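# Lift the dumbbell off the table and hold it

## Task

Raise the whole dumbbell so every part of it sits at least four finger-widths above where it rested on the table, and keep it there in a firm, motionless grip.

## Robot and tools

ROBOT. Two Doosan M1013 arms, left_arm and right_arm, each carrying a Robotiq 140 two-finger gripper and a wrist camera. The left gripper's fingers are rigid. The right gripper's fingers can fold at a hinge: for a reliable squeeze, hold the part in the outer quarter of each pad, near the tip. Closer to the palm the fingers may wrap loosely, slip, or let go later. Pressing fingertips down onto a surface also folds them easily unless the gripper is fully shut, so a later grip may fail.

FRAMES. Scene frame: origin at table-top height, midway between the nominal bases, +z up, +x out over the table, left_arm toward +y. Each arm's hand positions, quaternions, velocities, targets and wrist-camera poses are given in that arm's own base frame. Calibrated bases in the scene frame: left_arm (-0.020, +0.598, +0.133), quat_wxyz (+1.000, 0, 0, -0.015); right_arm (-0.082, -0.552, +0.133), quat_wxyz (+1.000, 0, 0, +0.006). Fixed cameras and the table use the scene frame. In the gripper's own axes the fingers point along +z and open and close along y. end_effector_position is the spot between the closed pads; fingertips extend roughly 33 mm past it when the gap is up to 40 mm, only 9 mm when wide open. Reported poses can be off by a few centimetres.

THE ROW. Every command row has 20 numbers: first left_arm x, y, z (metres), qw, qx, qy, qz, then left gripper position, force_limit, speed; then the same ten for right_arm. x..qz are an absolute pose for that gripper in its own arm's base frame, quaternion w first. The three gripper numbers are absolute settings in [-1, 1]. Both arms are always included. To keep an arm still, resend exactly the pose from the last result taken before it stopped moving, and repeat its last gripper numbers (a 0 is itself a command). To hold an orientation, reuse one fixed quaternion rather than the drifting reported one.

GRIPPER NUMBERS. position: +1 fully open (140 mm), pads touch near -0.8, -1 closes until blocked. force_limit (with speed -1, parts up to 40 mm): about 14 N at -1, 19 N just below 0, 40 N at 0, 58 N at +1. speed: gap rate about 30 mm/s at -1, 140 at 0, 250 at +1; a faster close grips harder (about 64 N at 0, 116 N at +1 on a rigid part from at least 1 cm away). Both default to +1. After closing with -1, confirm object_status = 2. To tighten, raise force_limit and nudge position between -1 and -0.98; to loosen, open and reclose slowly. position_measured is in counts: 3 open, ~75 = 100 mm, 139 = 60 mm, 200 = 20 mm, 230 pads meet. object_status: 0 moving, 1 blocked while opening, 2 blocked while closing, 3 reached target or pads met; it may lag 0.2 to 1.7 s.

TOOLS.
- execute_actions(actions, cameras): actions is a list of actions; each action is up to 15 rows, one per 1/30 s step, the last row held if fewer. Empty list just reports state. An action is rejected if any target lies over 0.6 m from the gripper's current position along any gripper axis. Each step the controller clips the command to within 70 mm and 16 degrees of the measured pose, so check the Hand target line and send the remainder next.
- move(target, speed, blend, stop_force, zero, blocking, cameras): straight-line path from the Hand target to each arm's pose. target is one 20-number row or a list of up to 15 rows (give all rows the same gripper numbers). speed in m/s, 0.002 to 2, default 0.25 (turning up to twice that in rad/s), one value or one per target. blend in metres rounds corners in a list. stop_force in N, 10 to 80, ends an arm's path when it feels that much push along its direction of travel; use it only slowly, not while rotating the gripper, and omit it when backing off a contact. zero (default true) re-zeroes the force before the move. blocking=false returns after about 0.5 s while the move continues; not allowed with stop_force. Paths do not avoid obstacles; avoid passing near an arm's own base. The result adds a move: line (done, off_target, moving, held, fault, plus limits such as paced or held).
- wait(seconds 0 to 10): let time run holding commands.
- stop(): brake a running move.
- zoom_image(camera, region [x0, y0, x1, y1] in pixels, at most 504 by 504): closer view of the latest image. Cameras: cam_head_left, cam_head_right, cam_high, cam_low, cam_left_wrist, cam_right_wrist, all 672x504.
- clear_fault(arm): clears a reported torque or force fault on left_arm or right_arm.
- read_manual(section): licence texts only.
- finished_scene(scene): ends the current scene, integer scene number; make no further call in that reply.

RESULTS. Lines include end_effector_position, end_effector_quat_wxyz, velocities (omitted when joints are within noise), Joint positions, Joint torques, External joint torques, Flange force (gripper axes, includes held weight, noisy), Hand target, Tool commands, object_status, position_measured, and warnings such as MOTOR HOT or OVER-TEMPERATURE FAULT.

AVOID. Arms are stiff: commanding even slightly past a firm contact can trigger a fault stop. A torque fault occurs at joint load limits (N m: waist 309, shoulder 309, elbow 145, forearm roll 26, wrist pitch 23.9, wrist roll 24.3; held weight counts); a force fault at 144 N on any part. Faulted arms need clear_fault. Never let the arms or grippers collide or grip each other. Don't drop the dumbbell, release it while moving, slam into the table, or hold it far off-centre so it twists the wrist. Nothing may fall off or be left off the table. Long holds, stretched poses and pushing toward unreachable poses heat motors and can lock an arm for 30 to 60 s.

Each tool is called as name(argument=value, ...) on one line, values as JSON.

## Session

execute_actions(actions=[])

Scene clock: 0.00 s.
left_arm: end_effector_position=(+0.9205, -0.4559, +0.1564) position_measured=3 object_status=3 end_effector_quat_wxyz=(-0.025, -0.559, +0.805, -0.198) | right_arm: end_effector_position=(+0.5627, +0.1887, +0.2657) position_measured=3 object_status=3 end_effector_quat_wxyz=(-0.002, +0.922, -0.385, -0.027)
Joint positions: left_arm=[-0.414 0.684 1.196 -0.303 0.961 3.221] | right_arm=[0.245 0.118 1.763 0.038 1.302 2.596]
Joint velocities: within noise
Joint torques (N m): no reading
External joint torques (N m): no reading
Flange force (N): no reading
Hand target: left_arm +0.9205, -0.4559, +0.1564; -0.025, -0.559, +0.805, -0.198 | right_arm +0.5627, +0.1887, +0.2657; -0.002, +0.922, -0.385, -0.027
Tool commands: left_gripper/position=+1.0 left_gripper/force_limit=+1.0 left_gripper/speed=+1.0 right_gripper/position=+1.0 right_gripper/force_limit=+1.0 right_gripper/speed=+1.0
camera_calibration:
cam_left_wrist: T_world_to_cam=[[-0.905932, 0.294647, -0.30409, 1.02541], [0.29013, 0.955039, 0.0610418, 0.162685], [0.308404, -0.0329258, -0.950686, -0.00947455], [0, 0, 0, 1]] pos_world=[0.884677, -0.457818, 0.29288]
cam_right_wrist: T_world_to_cam=[[-0.716972, -0.69563, 0.045275, 0.528041], [-0.632825, 0.676728, 0.376261, 0.135877], [-0.292378, 0.241117, -0.925407, 0.508791], [0, 0, 0, 1]] pos_world=[0.613336, 0.152692, 0.395807]

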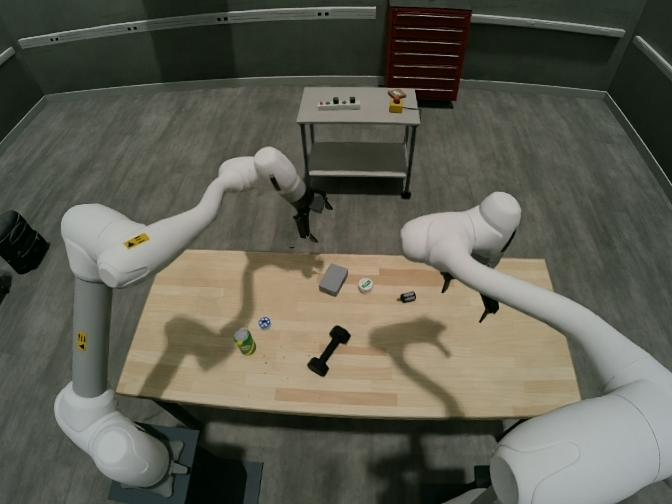

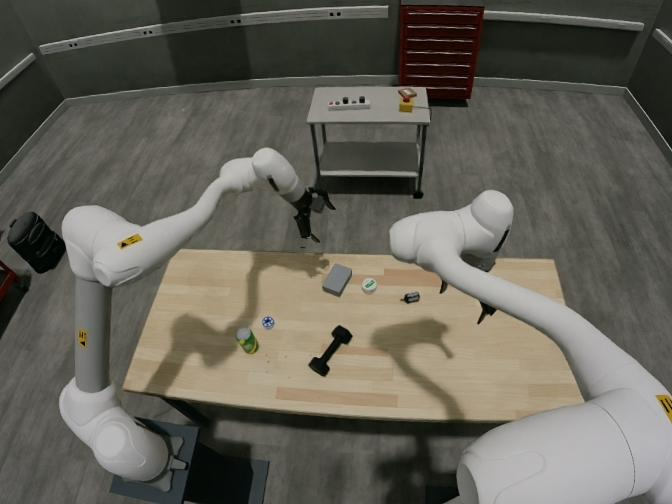

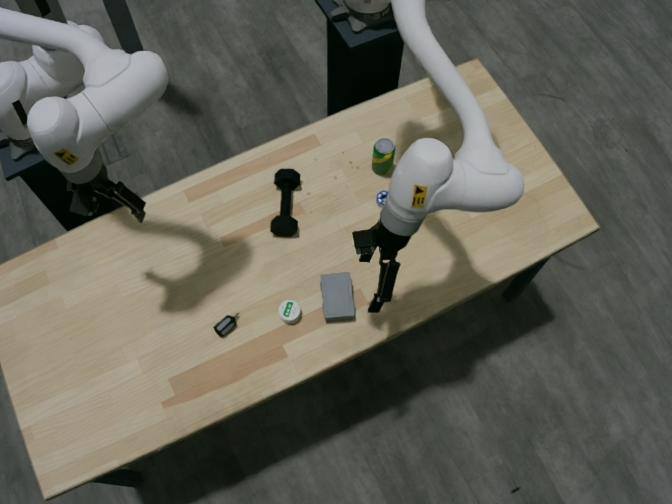

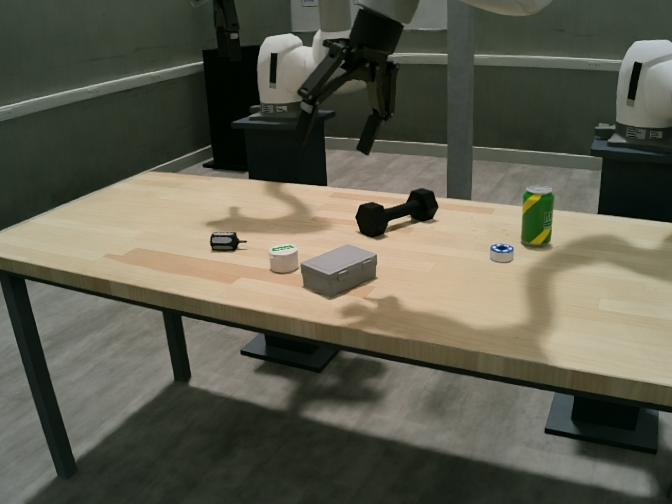

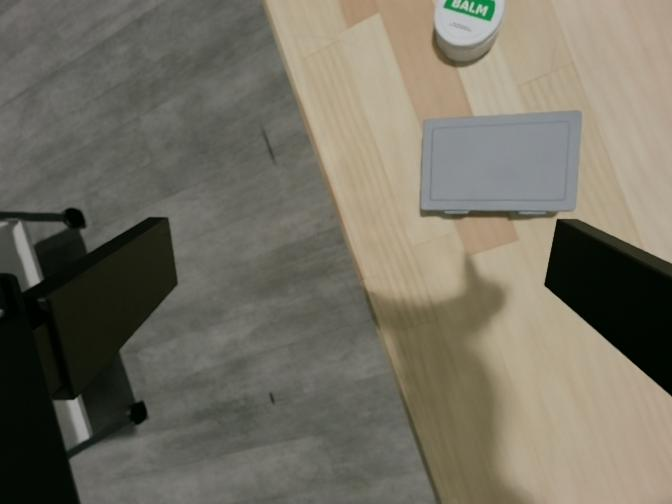

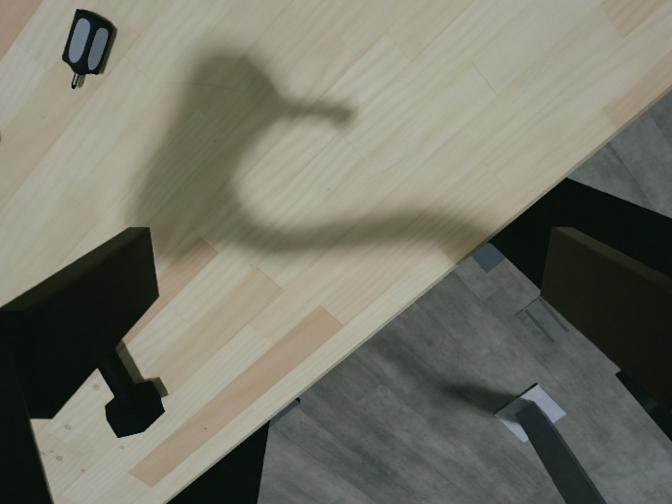

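move(target=[0.9205,-0.4559,0.1564,-0.025,-0.559,0.805,-0.198,1,1,1,0.541,0.599,0.04,0,0.978,-0.208,0,1,1,1], speed=0.4, cameras=["cam_high","cam_low","cam_right_wrist"])

zoom_image(camera="cam_low", region=[320, 130, 480, 270])

Scene clock: 13.80 s.
left_arm: end_effector_position=(+0.9205, -0.4559, +0.1564) position_measured=3 object_status=3 end_effector_quat_wxyz=(-0.025, -0.559, +0.805, -0.198) | right_arm: end_effector_position=(+0.5411, +0.5990, +0.0401) position_measured=3 object_status=3 end_effector_quat_wxyz=(+0.000, +0.978, -0.208, +0.000)
Joint positions: left_arm=[-0.414 0.685 1.195 -0.302 0.963 3.22] | right_arm=[0.793 0.572 1.568 0 1.001 2.783]
Joint velocities: within noise
Joint torques (N m): left_arm=[-1.1 -103.09 -39.78 3.29 -0.57 0.31] | right_arm=[0.63 -86.35 -37.07 3.13 -0.17 0.38]
External joint torques (N m): left_arm=[0.82 -5.69 -1.58 0.02 -0.17 -0.32] | right_arm=[-1.01 -6.04 1.29 0.49 0.15 -0.38]
Flange force (N): left_arm=[0.8 3.4 -5.7] | right_arm=[-1.8 11.1 -4.7]
Hand target: left_arm +0.9205, -0.4559, +0.1564; -0.025, -0.559, +0.805, -0.198 | right_arm +0.5410, +0.5990, +0.0400; +0.000, +0.978, -0.208, +0.000
Off the commanded pose: left_arm 0.000 m, 0 deg | right_arm 0.000 m, 0 deg.
move: done
camera_calibration:
cam_right_wrist: T_world_to_cam=[[-0.417106, -0.908417, 0.0282926, 0.77398], [-0.854537, 0.402587, 0.328162, 0.215526], [-0.309498, 0.112701, -0.944198, 0.281699], [0, 0, 0, 1]] pos_world=[0.594192, 0.584581, 0.173354]
Images, in order (width x height): cam_high 672x504, cam_low 672x504, cam_right_wrist 672x504.

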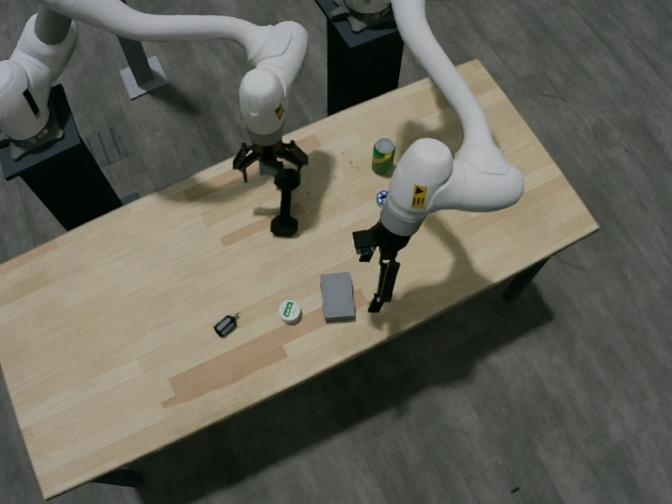

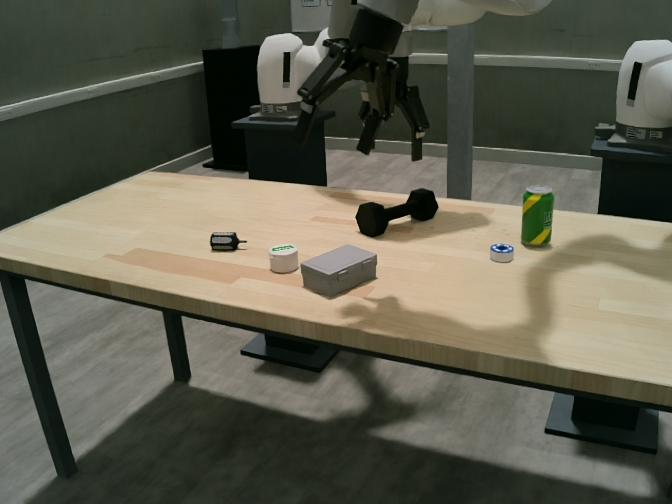

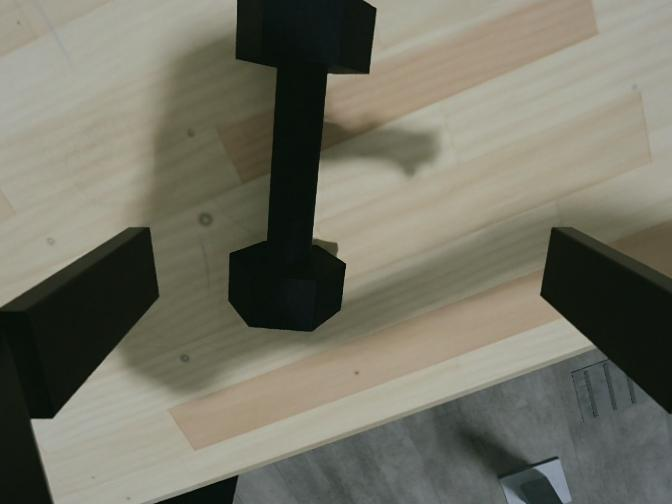

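Scaled by 3.150 from the camera's 672x504 image, which has a finer 960x720 frame.

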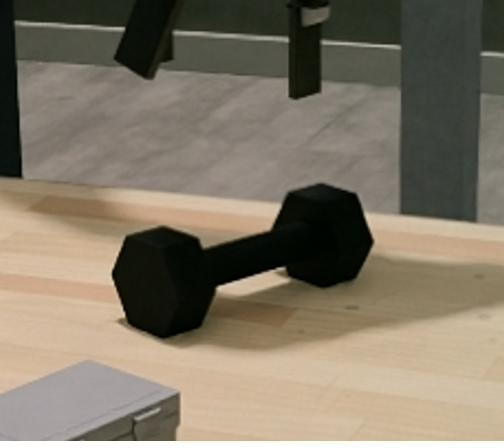

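move(target=[0.9205,-0.4559,0.1564,-0.025,-0.559,0.805,-0.198,1,1,1,0.568,0.614,-0.062,0,0.9692,-0.2462,0,0,1,-0.5], speed=0.15, cameras=["cam_high","cam_low","cam_right_wrist"])

zoom_image(camera="cam_low", region=[340, 150, 460, 260])

zoom_image(camera="cam_high", region=[210, 130, 370, 260])

Scene clock: 23.20 s.
left_arm: end_effector_position=(+0.9205, -0.4559, +0.1564) position_measured=3 object_status=3 end_effector_quat_wxyz=(-0.025, -0.559, +0.805, -0.198) | right_arm: end_effector_position=(+0.5680, +0.6140, -0.0620) position_measured=129 object_status=0 end_effector_quat_wxyz=(+0.000, +0.969, -0.246, +0.000)
Joint positions: left_arm=[-0.414 0.685 1.195 -0.302 0.963 3.22] | right_arm=[0.783 0.707 1.548 0 0.886 2.851]
Joint velocities: within noise
Joint torques (N m): left_arm=[-1.05 -103.56 -39.89 3.25 -0.59 0.31] | right_arm=[1.11 -95.37 -34.3 2.78 -0.14 0.37]
External joint torques (N m): left_arm=[1.55 -6.36 -1.91 0.11 -0.17 -0.33] | right_arm=[-0.58 -5.91 1.36 0.57 0.12 -0.37]
Flange force (N): left_arm=[0.3 3.2 -6.5] | right_arm=[-1.5 10.5 -5.7]
Hand target: left_arm +0.9205, -0.4559, +0.1564; -0.025, -0.559, +0.805, -0.198 | right_arm +0.5680, +0.6140, -0.0620; +0.000, +0.969, -0.246, +0.000
Off the commanded pose: left_arm 0.000 m, 0 deg | right_arm 0.000 m, 0 deg.
move: done
camera_calibration:
cam_right_wrist: T_world_to_cam=[[-0.48697, -0.872959, 0.0283247, 0.819699], [-0.820359, 0.468278, 0.328218, 0.20624], [-0.299785, 0.136596, -0.944177, 0.171857], [0, 0, 0, 1]] pos_world=[0.61988, 0.595511, 0.0713541]
Images, in order (width x height): cam_high 672x504, cam_low 672x504, cam_right_wrist 672x504.

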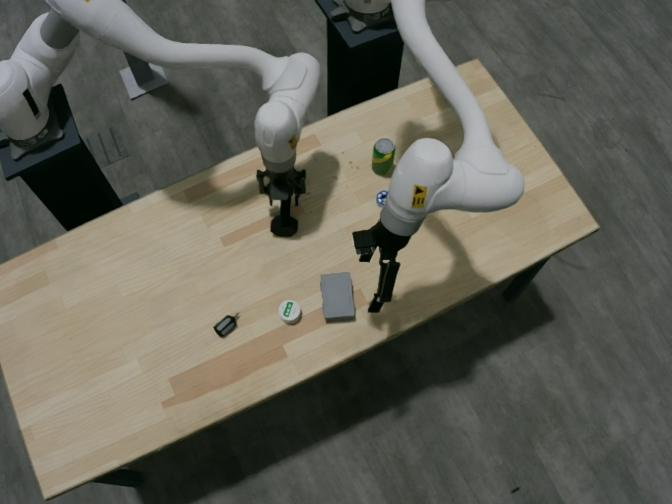

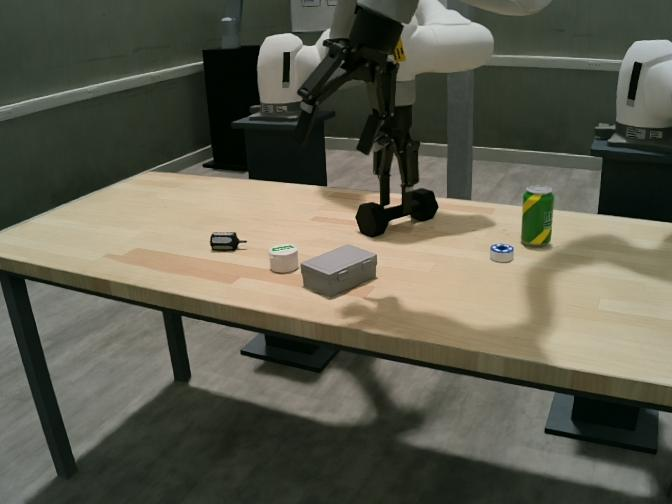

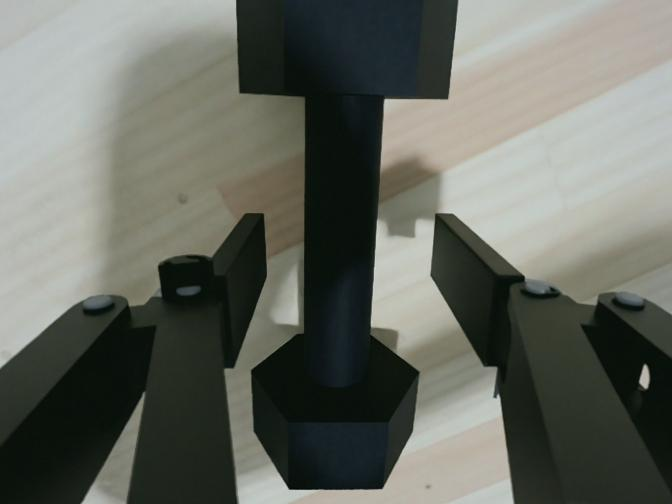

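Scaled by 4.200 from the camera's 672x504 image, which has a finer 960x720 frame.

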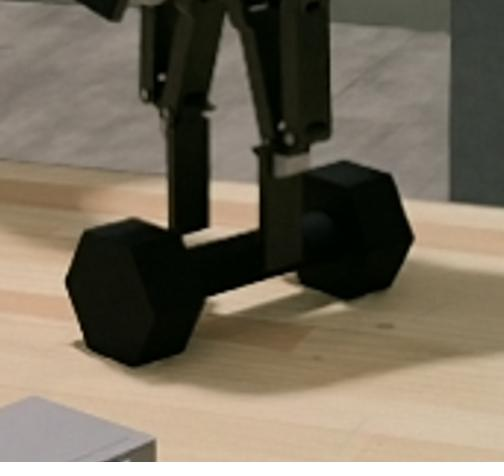

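Scaled by 3.150 from the camera's 672x504 image, which has a finer 960x720 frame.

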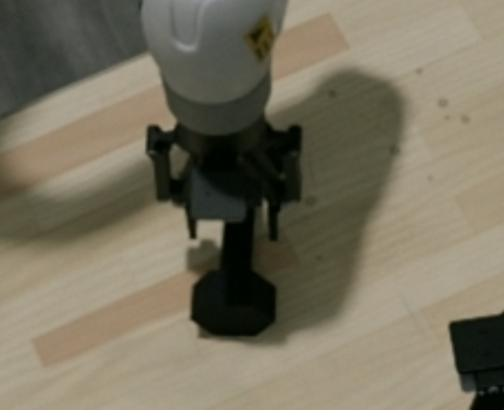

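move(target=[[0.9205,-0.4559,0.1564,-0.025,-0.559,0.805,-0.198,1,1,1,0.564,0.619,-0.078,0,0.9692,-0.2462,0,0,1,-0.5],[0.9205,-0.4559,0.1564,-0.025,-0.559,0.805,-0.198,1,1,1,0.564,0.619,-0.078,0,0.9692,-0.2462,0,-1,1,-0.5]], speed=0.06, cameras=["cam_low","cam_right_wrist"])

move(target=[0.9205,-0.4559,0.1564,-0.025,-0.559,0.805,-0.198,1,1,1,0.564,0.619,-0.055,0,0.9692,-0.2462,0,-1,1,-0.5], speed=0.06, cameras=["cam_low","cam_right_wrist"])

Scene clock: 38.57 s.
left_arm: end_effector_position=(+0.9205, -0.4559, +0.1564) position_measured=3 object_status=3 end_effector_quat_wxyz=(-0.025, -0.559, +0.805, -0.198) | right_arm: end_effector_position=(+0.5640, +0.6190, -0.0780) position_measured=190 object_status=0 end_effector_quat_wxyz=(+0.000, +0.969, -0.246, +0.000)
Joint positions: left_arm=[-0.414 0.685 1.195 -0.302 0.963 3.22] | right_arm=[0.791 0.725 1.551 0 0.866 2.859]
Joint velocities: within noise
Joint torques (N m): left_arm=[-1.33 -103.09 -39.78 3.28 -0.59 0.28] | right_arm=[0.31 -87.39 -29.94 2.17 -0.96 -0.17]
External joint torques (N m): left_arm=[1.02 -5.63 -1.58 0.03 -0.15 -0.3] | right_arm=[0.03 -14.4 -2.37 1.11 0.94 0.17]
Flange force (N): left_arm=[0.6 3.2 -5.7] | right_arm=[-2.8 10.5 -17.0]
Hand target: left_arm +0.9205, -0.4559, +0.1564; -0.025, -0.559, +0.805, -0.198 | right_arm +0.5640, +0.6190, -0.0780; +0.000, +0.969, -0.246, +0.000
Off the commanded pose: left_arm 0.000 m, 0 deg | right_arm 0.000 m, 0 deg.
move: done
camera_calibration:
cam_right_wrist: T_world_to_cam=[[-0.487002, -0.872936, 0.0284819, 0.82252], [-0.820305, 0.46835, 0.328249, 0.205741], [-0.29988, 0.136494, -0.944162, 0.154863], [0, 0, 0, 1]] pos_world=[0.61578, 0.600511, 0.0552541]
Images, in order (width x height): cam_low 672x504, cam_right_wrist 672x504.

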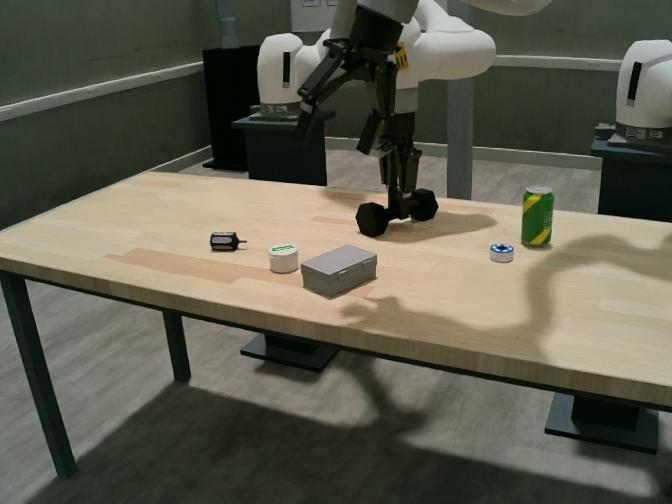

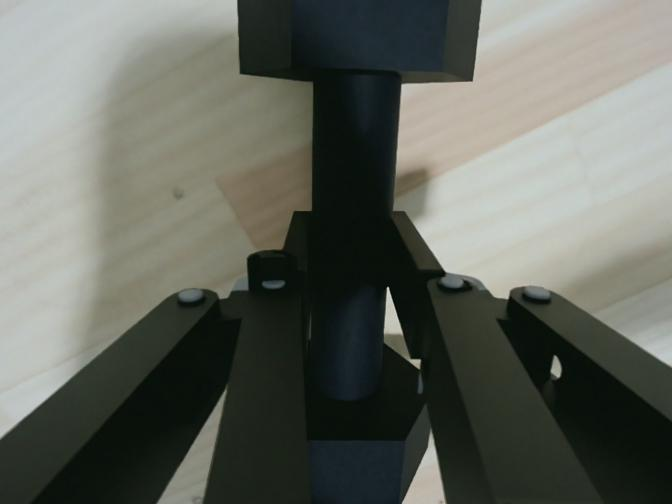

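Scene clock: 39.30 s.
left_arm: end_effector_position=(+0.9205, -0.4559, +0.1564) position_measured=3 object_status=3 end_effector_quat_wxyz=(-0.025, -0.559, +0.805, -0.198) | right_arm: end_effector_position=(+0.5640, +0.6190, -0.0550) position_measured=190 object_status=2 end_effector_quat_wxyz=(+0.000, +0.969, -0.246, +0.000)
Joint positions: left_arm=[-0.414 0.685 1.195 -0.302 0.963 3.22] | right_arm=[0.791 0.701 1.544 0 0.897 2.859]
Joint velocities: within noise
Joint torques (N m): left_arm=[-1.08 -103.31 -39.8 3.27 -0.58 0.31] | right_arm=[1.07 -101.32 -37.71 2.86 -0.23 0.39]
External joint torques (N m): left_arm=[1.74 -5.36 -1.49 0.06 -0.17 -0.33] | right_arm=[-1.25 0.13 4.39 0.52 0.21 -0.39]
Flange force (N): left_arm=[-0.2 3.1 -5.6] | right_arm=[-0.6 10.4 1.4]
Hand target: left_arm +0.9205, -0.4559, +0.1564; -0.025, -0.559, +0.805, -0.198 | right_arm +0.5640, +0.6190, -0.0550; +0.000, +0.969, -0.246, +0.000
Off the commanded pose: left_arm 0.000 m, 0 deg | right_arm 0.000 m, 0 deg.
move: done
camera_calibration:
cam_right_wrist: T_world_to_cam=[[-0.487002, -0.872936, 0.0284819, 0.821865], [-0.820305, 0.46835, 0.328249, 0.198191], [-0.29988, 0.136494, -0.944162, 0.176578], [0, 0, 0, 1]] pos_world=[0.61578, 0.600511, 0.0782541]
Images, in order (width x height): cam_low 672x504, cam_right_wrist 672x504.

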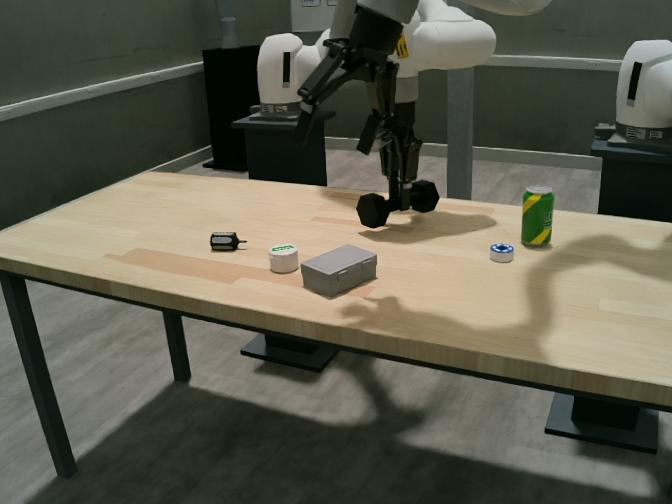

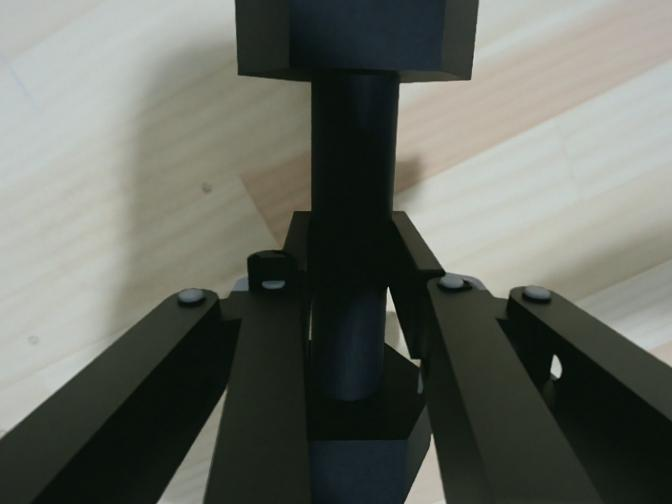

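move(target=[0.9205,-0.4559,0.1564,-0.025,-0.559,0.805,-0.198,1,1,1,0.564,0.619,0.05,0,0.9692,-0.2462,0,-1,1,-0.5], speed=0.1, cameras=["cam_low"])

finished_scene(scene=3)

Scene clock: 43.53 s.
left_arm: end_effector_position=(+0.9205, -0.4559, +0.1564) position_measured=3 object_status=3 end_effector_quat_wxyz=(-0.025, -0.559, +0.805, -0.198) | right_arm: end_effector_position=(+0.5640, +0.6190, +0.0499) position_measured=190 object_status=2 end_effector_quat_wxyz=(+0.000, +0.969, -0.246, +0.000)
Joint positions: left_arm=[-0.414 0.685 1.195 -0.302 0.963 3.22] | right_arm=[0.791 0.605 1.49 0 1.047 2.859]
Joint velocities: within noise
Joint torques (N m): left_arm=[-1.35 -103.41 -39.83 3.31 -0.57 0.3] | right_arm=[1.11 -97.26 -42.02 3.19 -0.39 0.37]
External joint torques (N m): left_arm=[1.29 -5.49 -1.6 0.02 -0.17 -0.31] | right_arm=[-0.84 0.6 5.17 0.55 0.37 -0.37]
Flange force (N): left_arm=[0.3 3.0 -5.6] | right_arm=[-1.3 11.4 3.4]
Hand target: left_arm +0.9205, -0.4559, +0.1564; -0.025, -0.559, +0.805, -0.198 | right_arm +0.5640, +0.6190, +0.0500; +0.000, +0.969, -0.246, +0.000
Off the commanded pose: left_arm 0.000 m, 0 deg | right_arm 0.000 m, 0 deg.
move: done
Images, in order (width x height): cam_low 672x504.

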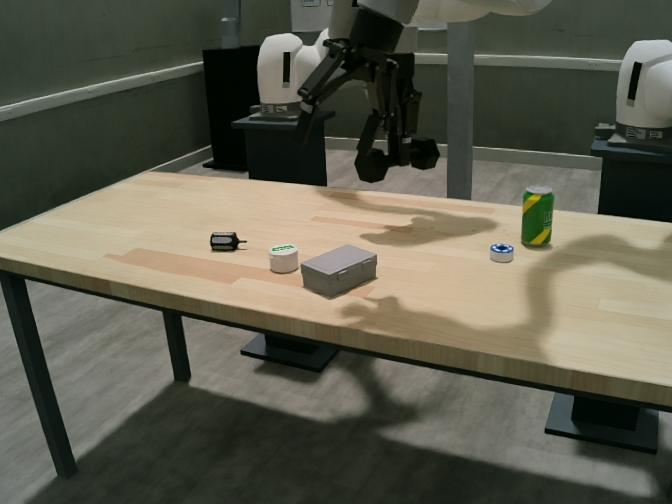

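The scene is finished: the task was done.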